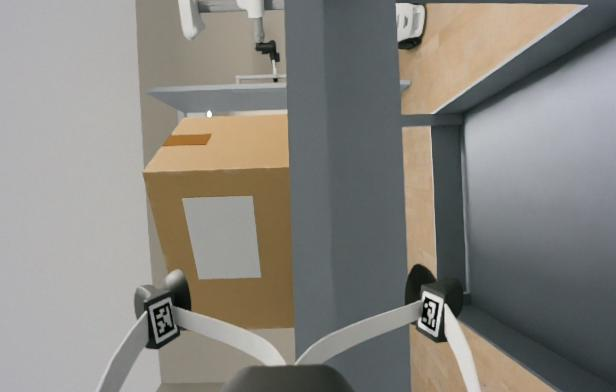

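Emit:
move(r1={"base":{"translate_m":0.06},"pace":"slow","contact_limits":{"translate_m":0.2}}, blocking=false, cameras=[])

Emit:
wait(seconds=2, cameras=["r1_wrist_camera"])

Scene clock: 598.97 s.
move: r1 moving
r1.base_odometry: x=-4.729 y=+2.769 heading=-0.103
r1.turned_by_wheels: +0.000
r1.turned_by_imu: +0.000
r1.base_tilt: forward=-1.6 right=+1.3
r1.lidar_m: 0.44 2.87 2.21 2.15 2.13 1.64 1.59 1.73 2.54 2.54 2.70 0.47
r1.base_status: translate_m moving
r1.joint_positions: lift_m=+0.690 arm_m=+0.000 wrist_yaw_rad=-0.002 wrist_pitch_rad=+0.002 wrist_roll_rad=+1.568 gripper_m=+0.110
r1.joint_status: not commanded
r1.measured_speeds: translate_m=+0.049 strafe_m=+0.000 rotate_rad=-0.001 lift_m=+0.000 arm_m=+0.000 wrist_yaw_rad=+0.000 wrist_pitch_rad=+0.000 wrist_roll_rad=+0.000
r1.motor_effort: lift_m=+24(24) arm_m=-4(5) wheel_0=+3(6) wheel_1=+5(6) wheel_2=-7(7)
r1.servo_current: wrist_yaw_rad=46(52) wrist_pitch_rad=39(46) wrist_roll_rad=52(59) gripper_m=46(46)
r1.contact_limits: translate_m 0.2
r1.hand_pose: x=+0.4592 y=-0.0880 z=+0.8671 quat_wxyz=(+0.708, +0.706, +0.000, -0.002) (m; r1's base frame)
r1.wrist_depth_mm: - - - - 303 1708 - / - - - - 301 1921 - / - - 609 530 301 - - / - - 539 238 301 - - / - - 580 574 300 - - / - - 615 621 194 - - / - - - 136 297 1808 -
r2: as last shown
r2.turned_by_imu: +0.001
r2.base_tilt: forward=-0.6 right=+0.1
r2.lidar_m: 0.40 3.29 3.51 2.00 4.58 1.99 1.50 1.43 1.54 1.24 1.21 0.40
r2.motor_effort: lift_m=+20(20) arm_m=-4(4) wheel_0=-23(23) wheel_1=-6(6) wheel_2=+8(8)
r2.servo_current: wrist_yaw_rad=65(72) wrist_pitch_rad=46(46) wrist_roll_rad=52(59) gripper_m=124(124)
r2.contact_limits: translate_m 0.8
r2.wrist_depth_mm: - - 220 165 283 334 387 / - - 220 166 290 338 387 / - - 221 166 287 336 389 / - - 221 167 291 340 392 / - - 223 167 296 343 392 / - - 213 168 178 343 399 / - - 220 - 306 329 -
pictures: none
No camera images: "cameras" was empty.

Scene clock: 600.30 s.
earlier move: r1 done
r1.base_odometry: x=-4.682 y=+2.764 heading=-0.103
r1.turned_by_wheels: +0.000
r1.turned_by_imu: +0.000
r1.base_tilt: forward=-1.6 right=+1.3
r1.lidar_m: 0.38 2.89 2.21 2.13 2.15 1.69 1.64 1.76 2.58 2.55 2.70 0.43
r1.base_status: done
r1.joint_positions: lift_m=+0.690 arm_m=+0.000 wrist_yaw_rad=-0.002 wrist_pitch_rad=+0.002 wrist_roll_rad=+1.568 gripper_m=+0.110
r1.joint_status: not commanded
r1.measured_speeds: all 0
r1.motor_effort: lift_m=+24(24) arm_m=-4(5) wheel_0=+4(7) wheel_1=+3(6) wheel_2=-2(7)
r1.servo_current: wrist_yaw_rad=59(65) wrist_pitch_rad=52(52) wrist_roll_rad=52(65) gripper_m=39(52)
r1.contact_limits: translate_m 0.2
r1.hand_pose: x=+0.4592 y=-0.0880 z=+0.8671 quat_wxyz=(+0.708, +0.706, +0.000, -0.002) (m; r1's base frame)
r1.wrist_depth_mm: - - - 253 253 1756 1281 / - - - 251 252 1708 - / - - 539 469 252 - - / - - 492 477 250 - - / - - 530 517 249 - - / - - 564 569 197 - - / - - - 142 248 1618 -
r2.base_odometry: x=-2.322 y=-2.341 heading=-0.972
r2.turned_by_wheels: +0.000
r2.turned_by_imu: +0.000
r2.base_tilt: forward=-0.6 right=+0.1
r2.lidar_m: 0.38 3.29 3.50 2.01 4.58 1.96 1.49 1.45 1.54 1.24 1.22 0.42
r2.base_status: not commanded
r2.joint_positions: lift_m=+0.850 arm_m=+0.000 wrist_yaw_rad=-0.009 wrist_pitch_rad=+0.003 wrist_roll_rad=+0.002 gripper_m=-0.028
r2.joint_status: not commanded
r2.measured_speeds: all 0
r2.motor_effort: lift_m=+20(20) arm_m=-4(4) wheel_0=-23(23) wheel_1=-6(7) wheel_2=+8(8)
r2.servo_current: wrist_yaw_rad=65(72) wrist_pitch_rad=46(46) wrist_roll_rad=52(59) gripper_m=124(130)
r2.contact_limits: translate_m 0.8
r2.hand_pose: x=+0.4585 y=-0.0900 z=+1.0271 quat_wxyz=(+1.000, +0.001, +0.002, -0.004) (m; r2's base frame)
r2.wrist_depth_mm: - - 218 165 283 334 389 / - - 220 166 291 336 387 / - - 221 167 287 338 389 / - - 222 167 294 340 392 / - - 223 168 296 342 394 / - - 213 168 177 343 397 / - - 221 - 306 329 -
wait: 1.33 of 2 s (r1 has come to rest)
pictures: r1_wrist_camera
Images, in order (width x height): r1_wrist_camera 616x392.

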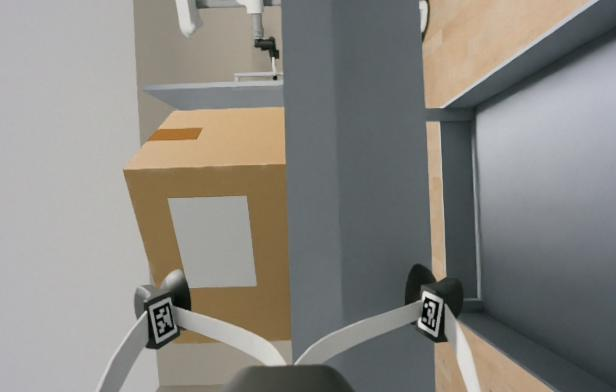

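Emit:
move(r1={"joints":{"gripper_m":-0.03}}, blocking=false, cameras=[])

Emit:
wait(seconds=3, cameras=["r1_wrist_camera"])

Scene clock: 604.83 s.
move: r1 moving
r1.base_odometry: x=-4.682 y=+2.764 heading=-0.103
r1.turned_by_wheels: +0.000
r1.turned_by_imu: +0.000
r1.base_tilt: forward=-1.6 right=+1.3
r1.lidar_m: 0.38 2.89 2.20 2.13 2.16 1.69 1.64 1.76 2.60 2.56 2.73 0.45
r1.base_status: not commanded
r1.joint_positions: lift_m=+0.690 arm_m=+0.000 wrist_yaw_rad=-0.002 wrist_pitch_rad=+0.002 wrist_roll_rad=+1.568 gripper_m=+0.095
r1.joint_status: gripper_m moving
r1.measured_speeds: all 0
r1.motor_effort: lift_m=+24(24) arm_m=-4(5) wheel_0=+5(5) wheel_1=+4(4) wheel_2=-2(2)
r1.servo_current: wrist_yaw_rad=52(59) wrist_pitch_rad=46(46) wrist_roll_rad=46(59) gripper_m=85(91)
r1.contact_limits: translate_m 0.2
r1.hand_pose: x=+0.4592 y=-0.0880 z=+0.8671 quat_wxyz=(+0.708, +0.706, +0.000, -0.002) (m; r1's base frame)
r1.wrist_depth_mm: - - - 253 252 1661 1281 / - - - 250 251 1756 - / - - 539 469 250 - - / - - 488 469 250 - - / - - 525 517 249 - - / - - 216 564 196 - - / - - - 143 248 1708 -
r2: as last shown
r2.turned_by_imu: +0.001
r2.lidar_m: 0.39 3.30 3.49 1.97 4.60 1.98 1.48 1.45 1.56 1.27 1.19 0.42
r2.motor_effort: lift_m=+20(20) arm_m=-4(4) wheel_0=-22(23) wheel_1=-6(6) wheel_2=+7(8)
r2.servo_current: wrist_yaw_rad=65(65) wrist_pitch_rad=46(46) wrist_roll_rad=65(65) gripper_m=124(124)
r2.contact_limits: translate_m 0.8
r2.wrist_depth_mm: - - 219 165 283 336 387 / - - 220 166 290 336 389 / - - 221 166 287 340 389 / - - 222 167 294 340 394 / - - 224 167 296 340 394 / - - 213 167 178 345 399 / - - 220 - 306 329 -
pictures: none
No camera images: "cameras" was empty.

Scene clock: 606.43 s.
earlier move: r1 done
r1.base_odometry: x=-4.682 y=+2.764 heading=-0.103
r1.turned_by_wheels: +0.000
r1.turned_by_imu: +0.000
r1.base_tilt: forward=-1.6 right=+1.3
r1.lidar_m: 0.40 2.88 2.19 2.15 2.17 1.69 1.66 1.79 2.60 2.54 2.70 0.43
r1.base_status: not commanded
r1.joint_positions: lift_m=+0.690 arm_m=+0.000 wrist_yaw_rad=-0.001 wrist_pitch_rad=+0.007 wrist_roll_rad=+1.568 gripper_m=-0.029
r1.joint_status: all done
r1.measured_speeds: all 0
r1.motor_effort: lift_m=+24(24) arm_m=-5(5) wheel_0=+4(5) wheel_1=+3(4) wheel_2=+0(2)
r1.servo_current: wrist_yaw_rad=46(72) wrist_pitch_rad=52(52) wrist_roll_rad=59(72) gripper_m=85(202)
r1.contact_limits: translate_m 0.2
r1.hand_pose: x=+0.4593 y=-0.0877 z=+0.8658 quat_wxyz=(+0.708, +0.706, +0.002, -0.003) (m; r1's base frame)
r1.wrist_depth_mm: - - - 247 248 1708 - / - - - 246 247 1808 - / - - 535 245 245 - - / - 484 484 243 245 - - / - - 521 242 244 - - / - - 206 196 182 - - / - - - 127 241 141 -
r2.base_odometry: x=-2.322 y=-2.341 heading=-0.972
r2.turned_by_wheels: +0.000
r2.turned_by_imu: +0.000
r2.base_tilt: forward=-0.6 right=+0.2
r2.lidar_m: 0.40 3.29 3.50 2.01 4.60 1.96 1.49 1.44 1.53 1.25 1.20 0.40
r2.base_status: not commanded
r2.joint_positions: lift_m=+0.850 arm_m=+0.000 wrist_yaw_rad=-0.009 wrist_pitch_rad=+0.003 wrist_roll_rad=+0.002 gripper_m=-0.028
r2.joint_status: not commanded
r2.measured_speeds: all 0
r2.motor_effort: lift_m=+20(20) arm_m=-4(4) wheel_0=-23(23) wheel_1=-6(7) wheel_2=+8(8)
r2.servo_current: wrist_yaw_rad=52(72) wrist_pitch_rad=46(46) wrist_roll_rad=46(65) gripper_m=117(124)
r2.contact_limits: translate_m 0.8
r2.hand_pose: x=+0.4585 y=-0.0900 z=+1.0271 quat_wxyz=(+1.000, +0.001, +0.002, -0.004) (m; r2's base frame)
r2.wrist_depth_mm: - - 219 165 286 334 387 / - - 219 166 291 336 387 / - - 221 167 286 336 392 / - - 222 167 296 340 392 / - - 223 168 296 340 394 / - - 213 168 177 345 397 / - - 220 - 307 330 -
wait: 1.60 of 3 s (r1 has come to rest)
pictures: r1_wrist_camera
Images, in order (width x height): r1_wrist_camera 616x392.

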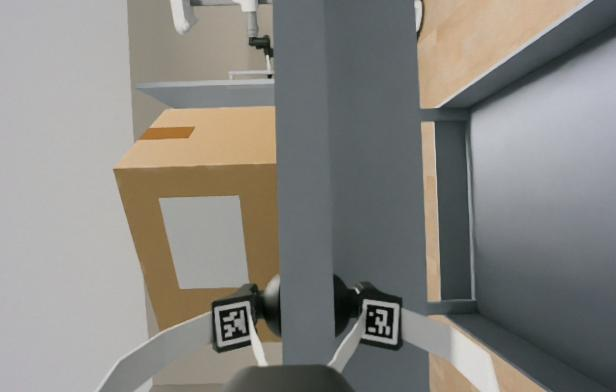

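Emit:
move(r1={"base":{"translate_m":0.5,"strafe_m":0.11},"pace":"slow"}, blocking=false, cameras=[])

Emit:
wait(seconds=7, cameras=[])

Emit:
move(r1={"base":{"rotate_rad":-0.1},"pace":"slow"}, blocking=false, cameras=[])

Emit:
wait(seconds=2, cameras=["r1_wrist_camera","r1_head_camera"])

Scene clock: 623.30 s.
move: r1 moving
r1.base_odometry: x=-4.669 y=+2.765 heading=-0.103
r1.turned_by_wheels: +0.000
r1.turned_by_imu: -0.001
r1.base_tilt: forward=-1.6 right=+1.3
r1.lidar_m: 0.36 2.89 2.15 2.13 2.22 1.69 1.65 1.80 2.61 2.54 2.71 0.44
r1.base_status: translate_m moving; strafe_m moving
r1.joint_positions: lift_m=+0.690 arm_m=+0.000 wrist_yaw_rad=-0.001 wrist_pitch_rad=+0.007 wrist_roll_rad=+1.568 gripper_m=-0.029
r1.joint_status: not commanded
r1.measured_speeds: translate_m=+0.048 strafe_m=+0.011 rotate_rad=-0.002 lift_m=+0.000 arm_m=+0.000 wrist_yaw_rad=+0.000 wrist_pitch_rad=+0.000 wrist_roll_rad=+0.000
r1.motor_effort: lift_m=+24(24) arm_m=-4(4) wheel_0=+5(7) wheel_1=+5(7) wheel_2=-5(7)
r1.servo_current: wrist_yaw_rad=59(65) wrist_pitch_rad=52(59) wrist_roll_rad=59(65) gripper_m=72(85)
r1.hand_pose: x=+0.4592 y=-0.0877 z=+0.8658 quat_wxyz=(+0.708, +0.706, +0.002, -0.003) (m; r1's base frame)
r1.wrist_depth_mm: - - - 243 243 1708 - / - - - 241 243 1708 - / - - 535 239 241 - - / - 477 473 238 239 - - / - - 508 177 237 - - / - - 190 194 180 - - / - - 182 129 236 150 -
r2: as last shown
r2.turned_by_imu: +0.002
r2.base_tilt: forward=-0.6 right=+0.1
r2.lidar_m: 0.42 3.29 3.49 2.00 4.60 1.99 1.48 1.44 1.55 1.28 1.20 0.42
r2.servo_current: wrist_yaw_rad=65(72) wrist_pitch_rad=46(46) wrist_roll_rad=52(52) gripper_m=124(124)
r2.contact_limits: translate_m 0.8
r2.wrist_depth_mm: - - 219 165 285 334 387 / - - 220 165 293 336 387 / - - 221 167 287 338 389 / - - 221 167 294 340 392 / - - 224 167 294 340 394 / - - 213 167 177 345 397 / - - 220 - 306 329 -
pictures: none
No camera images: "cameras" was empty.

Scene clock: 629.17 s.
earlier move: r1 done
r1.base_odometry: x=-4.174 y=+2.822 heading=-0.102
r1.turned_by_wheels: +0.000
r1.turned_by_imu: +0.001
r1.base_tilt: forward=-1.6 right=+1.3
r1.lidar_m: 0.43 2.72 2.08 1.98 2.17 2.17 2.12 2.34 2.73 2.71 0.39 0.38
r1.base_status: done
r1.joint_positions: lift_m=+0.690 arm_m=+0.000 wrist_yaw_rad=-0.001 wrist_pitch_rad=+0.009 wrist_roll_rad=+1.568 gripper_m=-0.029
r1.joint_status: not commanded
r1.measured_speeds: all 0
r1.motor_effort: lift_m=+24(24) arm_m=+4(5) wheel_0=+4(9) wheel_1=+3(8) wheel_2=-3(12)
r1.servo_current: wrist_yaw_rad=39(72) wrist_pitch_rad=65(65) wrist_roll_rad=39(72) gripper_m=52(85)
r1.hand_pose: x=+0.4591 y=-0.0878 z=+0.8651 quat_wxyz=(+0.708, +0.706, +0.003, -0.004) (m; r1's base frame)
r1.wrist_depth_mm: - 375 377 105 162 162 - / - 407 413 112 173 173 - / - 508 484 - 185 - - / - - 609 - 201 - - / - - - - 217 1537 - / - - - 189 182 1576 1255 / - - 179 144 258 1397 1229
r2.base_odometry: x=-2.322 y=-2.341 heading=-0.972
r2.turned_by_wheels: +0.000
r2.turned_by_imu: +0.001
r2.base_tilt: forward=-0.6 right=+0.1
r2.lidar_m: 0.40 3.29 3.49 1.67 4.59 2.00 1.50 1.45 1.54 1.24 1.20 0.37
r2.base_status: not commanded
r2.joint_positions: lift_m=+0.850 arm_m=+0.000 wrist_yaw_rad=-0.009 wrist_pitch_rad=+0.003 wrist_roll_rad=+0.002 gripper_m=-0.028
r2.joint_status: not commanded
r2.measured_speeds: all 0
r2.motor_effort: lift_m=+20(20) arm_m=-4(4) wheel_0=-22(23) wheel_1=-6(7) wheel_2=+8(8)
r2.servo_current: wrist_yaw_rad=52(72) wrist_pitch_rad=39(52) wrist_roll_rad=39(59) gripper_m=117(130)
r2.contact_limits: translate_m 0.8
r2.hand_pose: x=+0.4585 y=-0.0900 z=+1.0271 quat_wxyz=(+1.000, +0.001, +0.002, -0.004) (m; r2's base frame)
r2.wrist_depth_mm: - - 220 165 285 334 387 / - - 220 166 291 334 387 / - - 220 166 285 340 389 / - - 221 167 291 340 392 / - - 223 167 294 342 394 / - - 212 168 178 343 397 / - - 220 - 306 330 -
wait: 5.87 of 7 s (r1 has come to rest)
pictures: none
No camera images: "cameras" was empty.

Scene clock: 629.67 s.
move: r1 moving
r1.base_odometry: x=-4.174 y=+2.822 heading=-0.194
r1.turned_by_wheels: -0.091
r1.turned_by_imu: -0.092
r1.base_tilt: forward=-1.6 right=+1.2
r1.lidar_m: 0.39 2.93 2.11 2.00 2.08 2.21 2.14 2.25 2.82 2.69 2.77 0.39
r1.base_status: rotate_rad moving
r1.joint_positions: lift_m=+0.690 arm_m=+0.000 wrist_yaw_rad=+0.004 wrist_pitch_rad=+0.009 wrist_roll_rad=+1.568 gripper_m=-0.029
r1.joint_status: not commanded
r1.measured_speeds: translate_m=+0.002 strafe_m=+0.000 rotate_rad=-0.154 lift_m=+0.000 arm_m=+0.001 wrist_yaw_rad=-0.029 wrist_pitch_rad=+0.002 wrist_roll_rad=+0.000
r1.motor_effort: lift_m=+24(24) arm_m=+4(5) wheel_0=+8(13) wheel_1=+3(7) wheel_2=+3(8)
r1.servo_current: wrist_yaw_rad=59(72) wrist_pitch_rad=59(59) wrist_roll_rad=39(52) gripper_m=46(59)
r1.hand_pose: x=+0.4596 y=-0.0863 z=+0.8651 quat_wxyz=(+0.708, +0.706, +0.005, -0.002) (m; r1's base frame)
r1.wrist_depth_mm: - 449 455 121 179 180 - / - 399 407 128 188 - - / - 466 462 - 199 - - / - - 539 - 208 - - / - - - 153 220 - - / - - - 189 182 1576 - / - - 179 144 247 1430 1205
r2: as last shown
r2.turned_by_imu: +0.000
r2.lidar_m: 0.42 3.28 3.51 1.64 4.58 1.98 1.48 1.45 1.54 1.25 1.21 0.43
r2.motor_effort: lift_m=+20(20) arm_m=-4(4) wheel_0=-22(23) wheel_1=-6(6) wheel_2=+8(8)
r2.servo_current: wrist_yaw_rad=59(72) wrist_pitch_rad=39(46) wrist_roll_rad=39(52) gripper_m=117(124)
r2.contact_limits: translate_m 0.8
r2.wrist_depth_mm: - - 219 165 285 338 387 / - - 220 166 291 334 389 / - - 220 166 286 338 392 / - - 222 167 293 342 394 / - - 223 167 294 340 394 / - - 212 168 177 345 397 / - - 220 - 304 330 -
pictures: none
No camera images: "cameras" was empty.

Scene clock: 630.10 s.
earlier move: r1 done
r1.base_odometry: x=-4.174 y=+2.822 heading=-0.202
r1.turned_by_wheels: -0.008
r1.turned_by_imu: -0.008
r1.base_tilt: forward=-1.6 right=+1.3
r1.lidar_m: 0.41 2.94 2.14 1.97 2.05 2.24 2.14 2.23 2.81 2.70 2.76 0.40
r1.base_status: done
r1.joint_positions: lift_m=+0.690 arm_m=+0.000 wrist_yaw_rad=+0.003 wrist_pitch_rad=+0.009 wrist_roll_rad=+1.568 gripper_m=-0.029
r1.joint_status: not commanded
r1.measured_speeds: all 0
r1.motor_effort: lift_m=+24(24) arm_m=+3(5) wheel_0=+2(13) wheel_1=+0(7) wheel_2=+4(8)
r1.servo_current: wrist_yaw_rad=59(72) wrist_pitch_rad=52(65) wrist_roll_rad=39(52) gripper_m=52(59)
r1.hand_pose: x=+0.4595 y=-0.0866 z=+0.8651 quat_wxyz=(+0.708, +0.706, +0.004, -0.002) (m; r1's base frame)
r1.wrist_depth_mm: - 521 500 131 187 - - / - 415 415 - 195 - - / - 445 449 - 203 - - / - 554 525 150 213 - - / - - 627 157 223 - - / - - - 190 181 1618 - / - - 179 144 244 1397 1205
r2.base_odometry: x=-2.322 y=-2.341 heading=-0.972
r2.turned_by_wheels: +0.000
r2.turned_by_imu: +0.000
r2.base_tilt: forward=-0.6 right=+0.1
r2.lidar_m: 0.41 3.29 3.48 1.62 4.60 2.00 1.47 1.44 1.56 1.26 1.21 0.41
r2.base_status: not commanded
r2.joint_positions: lift_m=+0.850 arm_m=+0.000 wrist_yaw_rad=-0.009 wrist_pitch_rad=+0.003 wrist_roll_rad=+0.002 gripper_m=-0.028
r2.joint_status: not commanded
r2.measured_speeds: all 0
r2.motor_effort: lift_m=+20(20) arm_m=-3(4) wheel_0=-22(23) wheel_1=-6(6) wheel_2=+8(8)
r2.servo_current: wrist_yaw_rad=72(72) wrist_pitch_rad=46(46) wrist_roll_rad=39(59) gripper_m=124(124)
r2.contact_limits: translate_m 0.8
r2.hand_pose: x=+0.4585 y=-0.0900 z=+1.0271 quat_wxyz=(+1.000, +0.001, +0.002, -0.004) (m; r2's base frame)
r2.wrist_depth_mm: - - 218 165 285 334 384 / - - 220 166 291 338 389 / - - 221 166 287 338 387 / - - 221 167 293 340 394 / - - 223 167 297 340 394 / - - 213 168 177 343 397 / - - 220 - 306 330 -
wait: 0.43 of 2 s (r1 has come to rest)
pictures: r1_head_camera, r1_wrist_camera
Images, in order (width x height): r1_head_camera 420x560, r1_wrist_camera 616x392.

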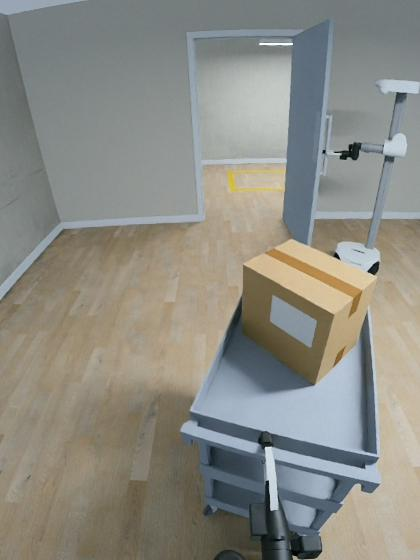

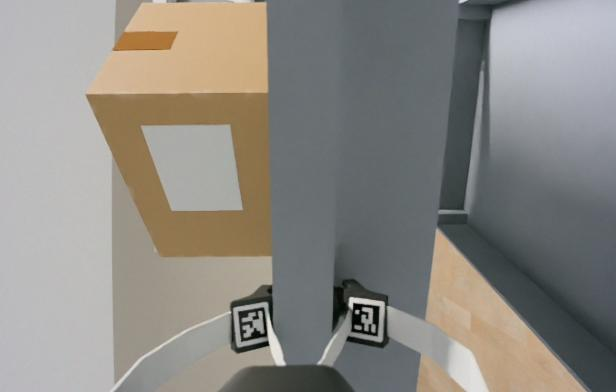

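Emit:
move(r1={"base":{"translate_m":0.45,"strafe_m":-0.13},"pace":"slow"}, blocking=false, cameras=[])

Emit:
wait(seconds=7, cameras=["r1_wrist_camera","r1_head_camera"])

Scene clock: 639.70 s.
move: r1 moving
r1.base_odometry: x=-4.162 y=+2.816 heading=-0.201
r1.turned_by_wheels: +0.001
r1.turned_by_imu: +0.000
r1.base_tilt: forward=-1.6 right=+1.3
r1.lidar_m: 0.40 2.96 2.13 2.01 2.07 2.25 2.13 2.27 2.81 2.71 2.78 0.39
r1.base_status: translate_m moving; strafe_m moving
r1.joint_positions: lift_m=+0.690 arm_m=+0.000 wrist_yaw_rad=+0.003 wrist_pitch_rad=+0.009 wrist_roll_rad=+1.568 gripper_m=-0.029
r1.joint_status: not commanded
r1.measured_speeds: translate_m=+0.048 strafe_m=-0.014 rotate_rad=+0.002 lift_m=+0.000 arm_m=+0.000 wrist_yaw_rad=-0.001 wrist_pitch_rad=+0.000 wrist_roll_rad=+0.000
r1.motor_effort: lift_m=+24(24) arm_m=+3(4) wheel_0=+6(13) wheel_1=+5(5) wheel_2=-6(7)
r1.servo_current: wrist_yaw_rad=52(59) wrist_pitch_rad=52(65) wrist_roll_rad=65(65) gripper_m=59(59)
r1.hand_pose: x=+0.4595 y=-0.0866 z=+0.8651 quat_wxyz=(+0.708, +0.706, +0.004, -0.002) (m; r1's base frame)
r1.wrist_depth_mm: - - 517 - 189 - - / - 427 427 - 197 - - / - 455 449 - 204 - - / - 549 521 152 214 - - / - - 609 158 222 - - / - - - 190 181 1708 - / - - 178 144 243 1397 1255
r2: as last shown
r2.turned_by_imu: +0.001
r2.base_tilt: forward=-0.6 right=+0.2
r2.lidar_m: 0.39 3.29 3.49 1.63 4.60 1.97 1.50 1.45 1.56 1.26 1.19 0.43
r2.motor_effort: lift_m=+20(20) arm_m=-3(4) wheel_0=-23(23) wheel_1=-6(7) wheel_2=+8(8)
r2.servo_current: wrist_yaw_rad=65(72) wrist_pitch_rad=39(46) wrist_roll_rad=39(59) gripper_m=111(124)
r2.contact_limits: translate_m 0.8
r2.wrist_depth_mm: - - 220 166 285 334 387 / - - 220 166 291 336 389 / - - 221 167 287 336 389 / - - 222 167 294 338 392 / - - 224 167 297 340 397 / - - 213 168 178 343 397 / - - 220 - 306 330 -
pictures: none
No camera images: "cameras" was empty.

Scene clock: 645.13 s.
earlier move: r1 done
r1.base_odometry: x=-3.759 y=+2.605 heading=-0.202
r1.turned_by_wheels: +0.000
r1.turned_by_imu: -0.002
r1.base_tilt: forward=-1.6 right=+1.2
r1.lidar_m: 0.39 3.12 2.29 2.15 2.22 2.69 2.58 2.69 2.68 2.57 0.45 0.39
r1.base_status: done
r1.joint_positions: lift_m=+0.690 arm_m=+0.000 wrist_yaw_rad=+0.000 wrist_pitch_rad=+0.009 wrist_roll_rad=+1.568 gripper_m=-0.029
r1.joint_status: not commanded
r1.measured_speeds: all 0
r1.motor_effort: lift_m=+24(24) arm_m=+4(4) wheel_0=+3(13) wheel_1=+2(6) wheel_2=-3(9)
r1.servo_current: wrist_yaw_rad=46(65) wrist_pitch_rad=52(65) wrist_roll_rad=33(72) gripper_m=52(59)
r1.hand_pose: x=+0.4593 y=-0.0873 z=+0.8651 quat_wxyz=(+0.708, +0.706, +0.003, -0.003) (m; r1's base frame)
r1.wrist_depth_mm: - 512 492 130 186 - - / - 410 415 - 195 - - / - 449 452 - 203 - - / - - 530 149 213 - - / - - 627 156 222 - - / - - - 189 181 1618 - / - - 179 144 246 1397 1182
r2.base_odometry: x=-2.322 y=-2.341 heading=-0.972
r2.turned_by_wheels: +0.000
r2.turned_by_imu: +0.001
r2.base_tilt: forward=-0.6 right=+0.1
r2.lidar_m: 0.39 3.29 1.28 1.16 4.59 1.98 1.49 1.45 1.56 1.26 1.20 0.39
r2.base_status: not commanded
r2.joint_positions: lift_m=+0.850 arm_m=+0.000 wrist_yaw_rad=-0.009 wrist_pitch_rad=+0.003 wrist_roll_rad=+0.002 gripper_m=-0.028
r2.joint_status: not commanded
r2.measured_speeds: all 0
r2.motor_effort: lift_m=+20(20) arm_m=-4(4) wheel_0=-23(23) wheel_1=-6(7) wheel_2=+8(8)
r2.servo_current: wrist_yaw_rad=59(72) wrist_pitch_rad=39(52) wrist_roll_rad=39(59) gripper_m=117(130)
r2.contact_limits: translate_m 0.8
r2.hand_pose: x=+0.4585 y=-0.0900 z=+1.0271 quat_wxyz=(+1.000, +0.001, +0.002, -0.004) (m; r2's base frame)
r2.wrist_depth_mm: - - 220 165 283 334 387 / - - 220 166 290 336 387 / - - 222 166 287 338 389 / - - 222 167 294 338 392 / - - 223 168 297 342 394 / - - 213 168 177 345 394 / - - 220 - 306 330 -
wait: 5.43 of 7 s (r1 has come to rest)
pictures: r1_head_camera, r1_wrist_camera
Images, in order (width x height): r1_head_camera 420x560, r1_wrist_camera 616x392.

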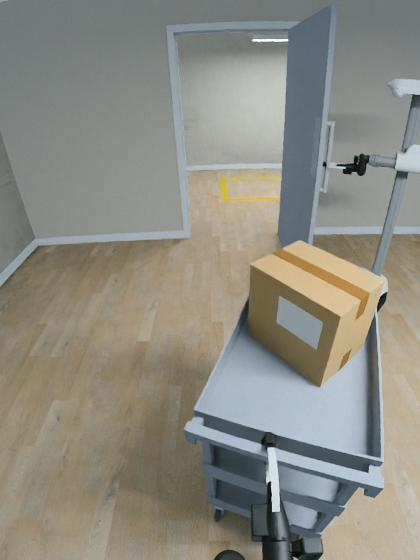

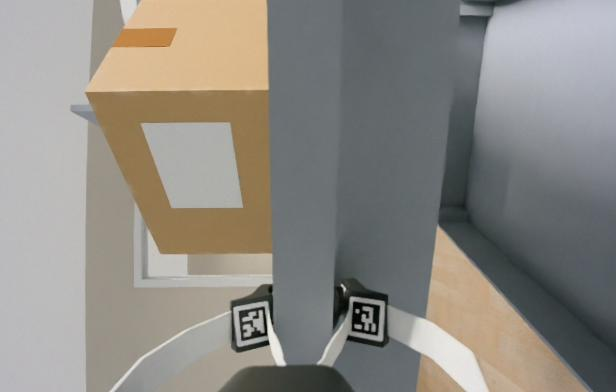

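Emit:
move(r1={"base":{"rotate_rad":0.22},"pace":"slow"}, blocking=false, cameras=[])

Emit:
wait(seconds=2, cameras=["r1_head_camera"])

Scene clock: 663.33 s.
move: r1 moving
r1.base_odometry: x=-3.759 y=+2.605 heading=-0.078
r1.turned_by_wheels: +0.124
r1.turned_by_imu: +0.123
r1.base_tilt: forward=-1.6 right=+1.3
r1.lidar_m: 0.44 2.81 2.22 2.14 2.28 2.62 2.55 2.80 2.61 2.56 0.39 0.36
r1.base_status: rotate_rad moving
r1.joint_positions: lift_m=+0.690 arm_m=+0.000 wrist_yaw_rad=-0.004 wrist_pitch_rad=+0.009 wrist_roll_rad=+1.568 gripper_m=-0.029
r1.joint_status: not commanded
r1.measured_speeds: translate_m=+0.002 strafe_m=-0.001 rotate_rad=+0.464 lift_m=+0.000 arm_m=+0.000 wrist_yaw_rad=+0.000 wrist_pitch_rad=+0.000 wrist_roll_rad=+0.000
r1.motor_effort: lift_m=+24(24) arm_m=+4(4) wheel_0=-13(13) wheel_1=-3(7) wheel_2=-7(10)
r1.servo_current: wrist_yaw_rad=46(59) wrist_pitch_rad=59(59) wrist_roll_rad=39(65) gripper_m=52(59)
r1.hand_pose: x=+0.4589 y=-0.0886 z=+0.8651 quat_wxyz=(+0.708, +0.706, +0.002, -0.005) (m; r1's base frame)
r1.wrist_depth_mm: - 384 384 111 167 167 - / - 407 410 118 177 178 - / - 496 484 124 190 - - / - - 591 134 203 - - / - - - 151 220 1708 - / - - - 165 180 1576 1281 / - - 180 126 258 140 1182
r2: as last shown
r2.turned_by_imu: +0.003
r2.lidar_m: 0.40 3.29 1.25 1.19 4.59 1.97 1.50 1.44 1.54 1.26 1.21 0.39
r2.motor_effort: lift_m=+20(20) arm_m=-4(4) wheel_0=-22(23) wheel_1=-6(7) wheel_2=+7(8)
r2.servo_current: wrist_yaw_rad=65(72) wrist_pitch_rad=39(46) wrist_roll_rad=52(52) gripper_m=117(124)
r2.contact_limits: translate_m 0.8
r2.wrist_depth_mm: - - 219 165 285 336 387 / - - 220 166 290 336 389 / - - 221 167 287 336 389 / - - 222 167 293 340 392 / - - 222 167 296 342 394 / - - 213 168 178 342 399 / - - 220 - 306 329 -
pictures: none
No camera images: "cameras" was empty.

Scene clock: 664.07 s.
earlier move: r1 done
r1.base_odometry: x=-3.759 y=+2.605 heading=+0.018
r1.turned_by_wheels: +0.095
r1.turned_by_imu: +0.096
r1.base_tilt: forward=-1.6 right=+1.3
r1.lidar_m: 0.45 2.63 2.18 2.16 2.41 2.60 2.57 2.96 2.58 2.56 0.34 0.32
r1.base_status: done
r1.joint_positions: lift_m=+0.690 arm_m=+0.000 wrist_yaw_rad=-0.003 wrist_pitch_rad=+0.009 wrist_roll_rad=+1.568 gripper_m=-0.029
r1.joint_status: not commanded
r1.measured_speeds: all 0
r1.motor_effort: lift_m=+24(24) arm_m=-4(4) wheel_0=-3(13) wheel_1=-3(7) wheel_2=-2(10)
r1.servo_current: wrist_yaw_rad=39(72) wrist_pitch_rad=65(65) wrist_roll_rad=65(65) gripper_m=52(59)
r1.hand_pose: x=+0.4590 y=-0.0882 z=+0.8651 quat_wxyz=(+0.708, +0.706, +0.002, -0.004) (m; r1's base frame)
r1.wrist_depth_mm: - 368 370 - - 135 - / - 455 459 - 147 147 - / - - 609 - 163 164 - / - - - 104 185 544 - / - - - 114 212 1661 517 / - - - - 180 1618 1229 / - - 179 144 342 140 357
r2.base_odometry: x=-2.322 y=-2.341 heading=-0.972
r2.turned_by_wheels: +0.000
r2.turned_by_imu: +0.000
r2.base_tilt: forward=-0.6 right=+0.2
r2.lidar_m: 0.42 3.26 1.28 1.26 4.57 1.99 1.50 1.44 1.54 1.25 1.20 0.38
r2.base_status: not commanded
r2.joint_positions: lift_m=+0.850 arm_m=+0.000 wrist_yaw_rad=-0.009 wrist_pitch_rad=+0.003 wrist_roll_rad=+0.002 gripper_m=-0.028
r2.joint_status: not commanded
r2.measured_speeds: all 0
r2.motor_effort: lift_m=+20(20) arm_m=-4(4) wheel_0=-23(23) wheel_1=-6(7) wheel_2=+8(8)
r2.servo_current: wrist_yaw_rad=52(72) wrist_pitch_rad=33(46) wrist_roll_rad=52(59) gripper_m=124(124)
r2.contact_limits: translate_m 0.8
r2.hand_pose: x=+0.4585 y=-0.0900 z=+1.0271 quat_wxyz=(+1.000, +0.001, +0.002, -0.004) (m; r2's base frame)
r2.wrist_depth_mm: - - 220 165 285 336 384 / - - 220 166 290 336 387 / - - 222 166 287 336 389 / - - 221 167 293 340 389 / - - 223 167 296 343 397 / - - 213 168 177 343 397 / - - 220 - 306 329 -
wait: 0.73 of 2 s (r1 has come to rest)
pictures: r1_head_camera
Images, in order (width x height): r1_head_camera 420x560.

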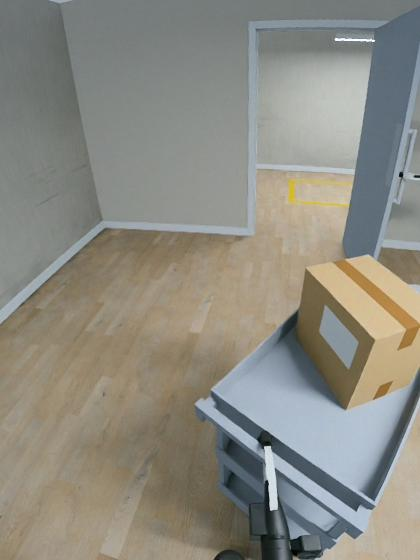

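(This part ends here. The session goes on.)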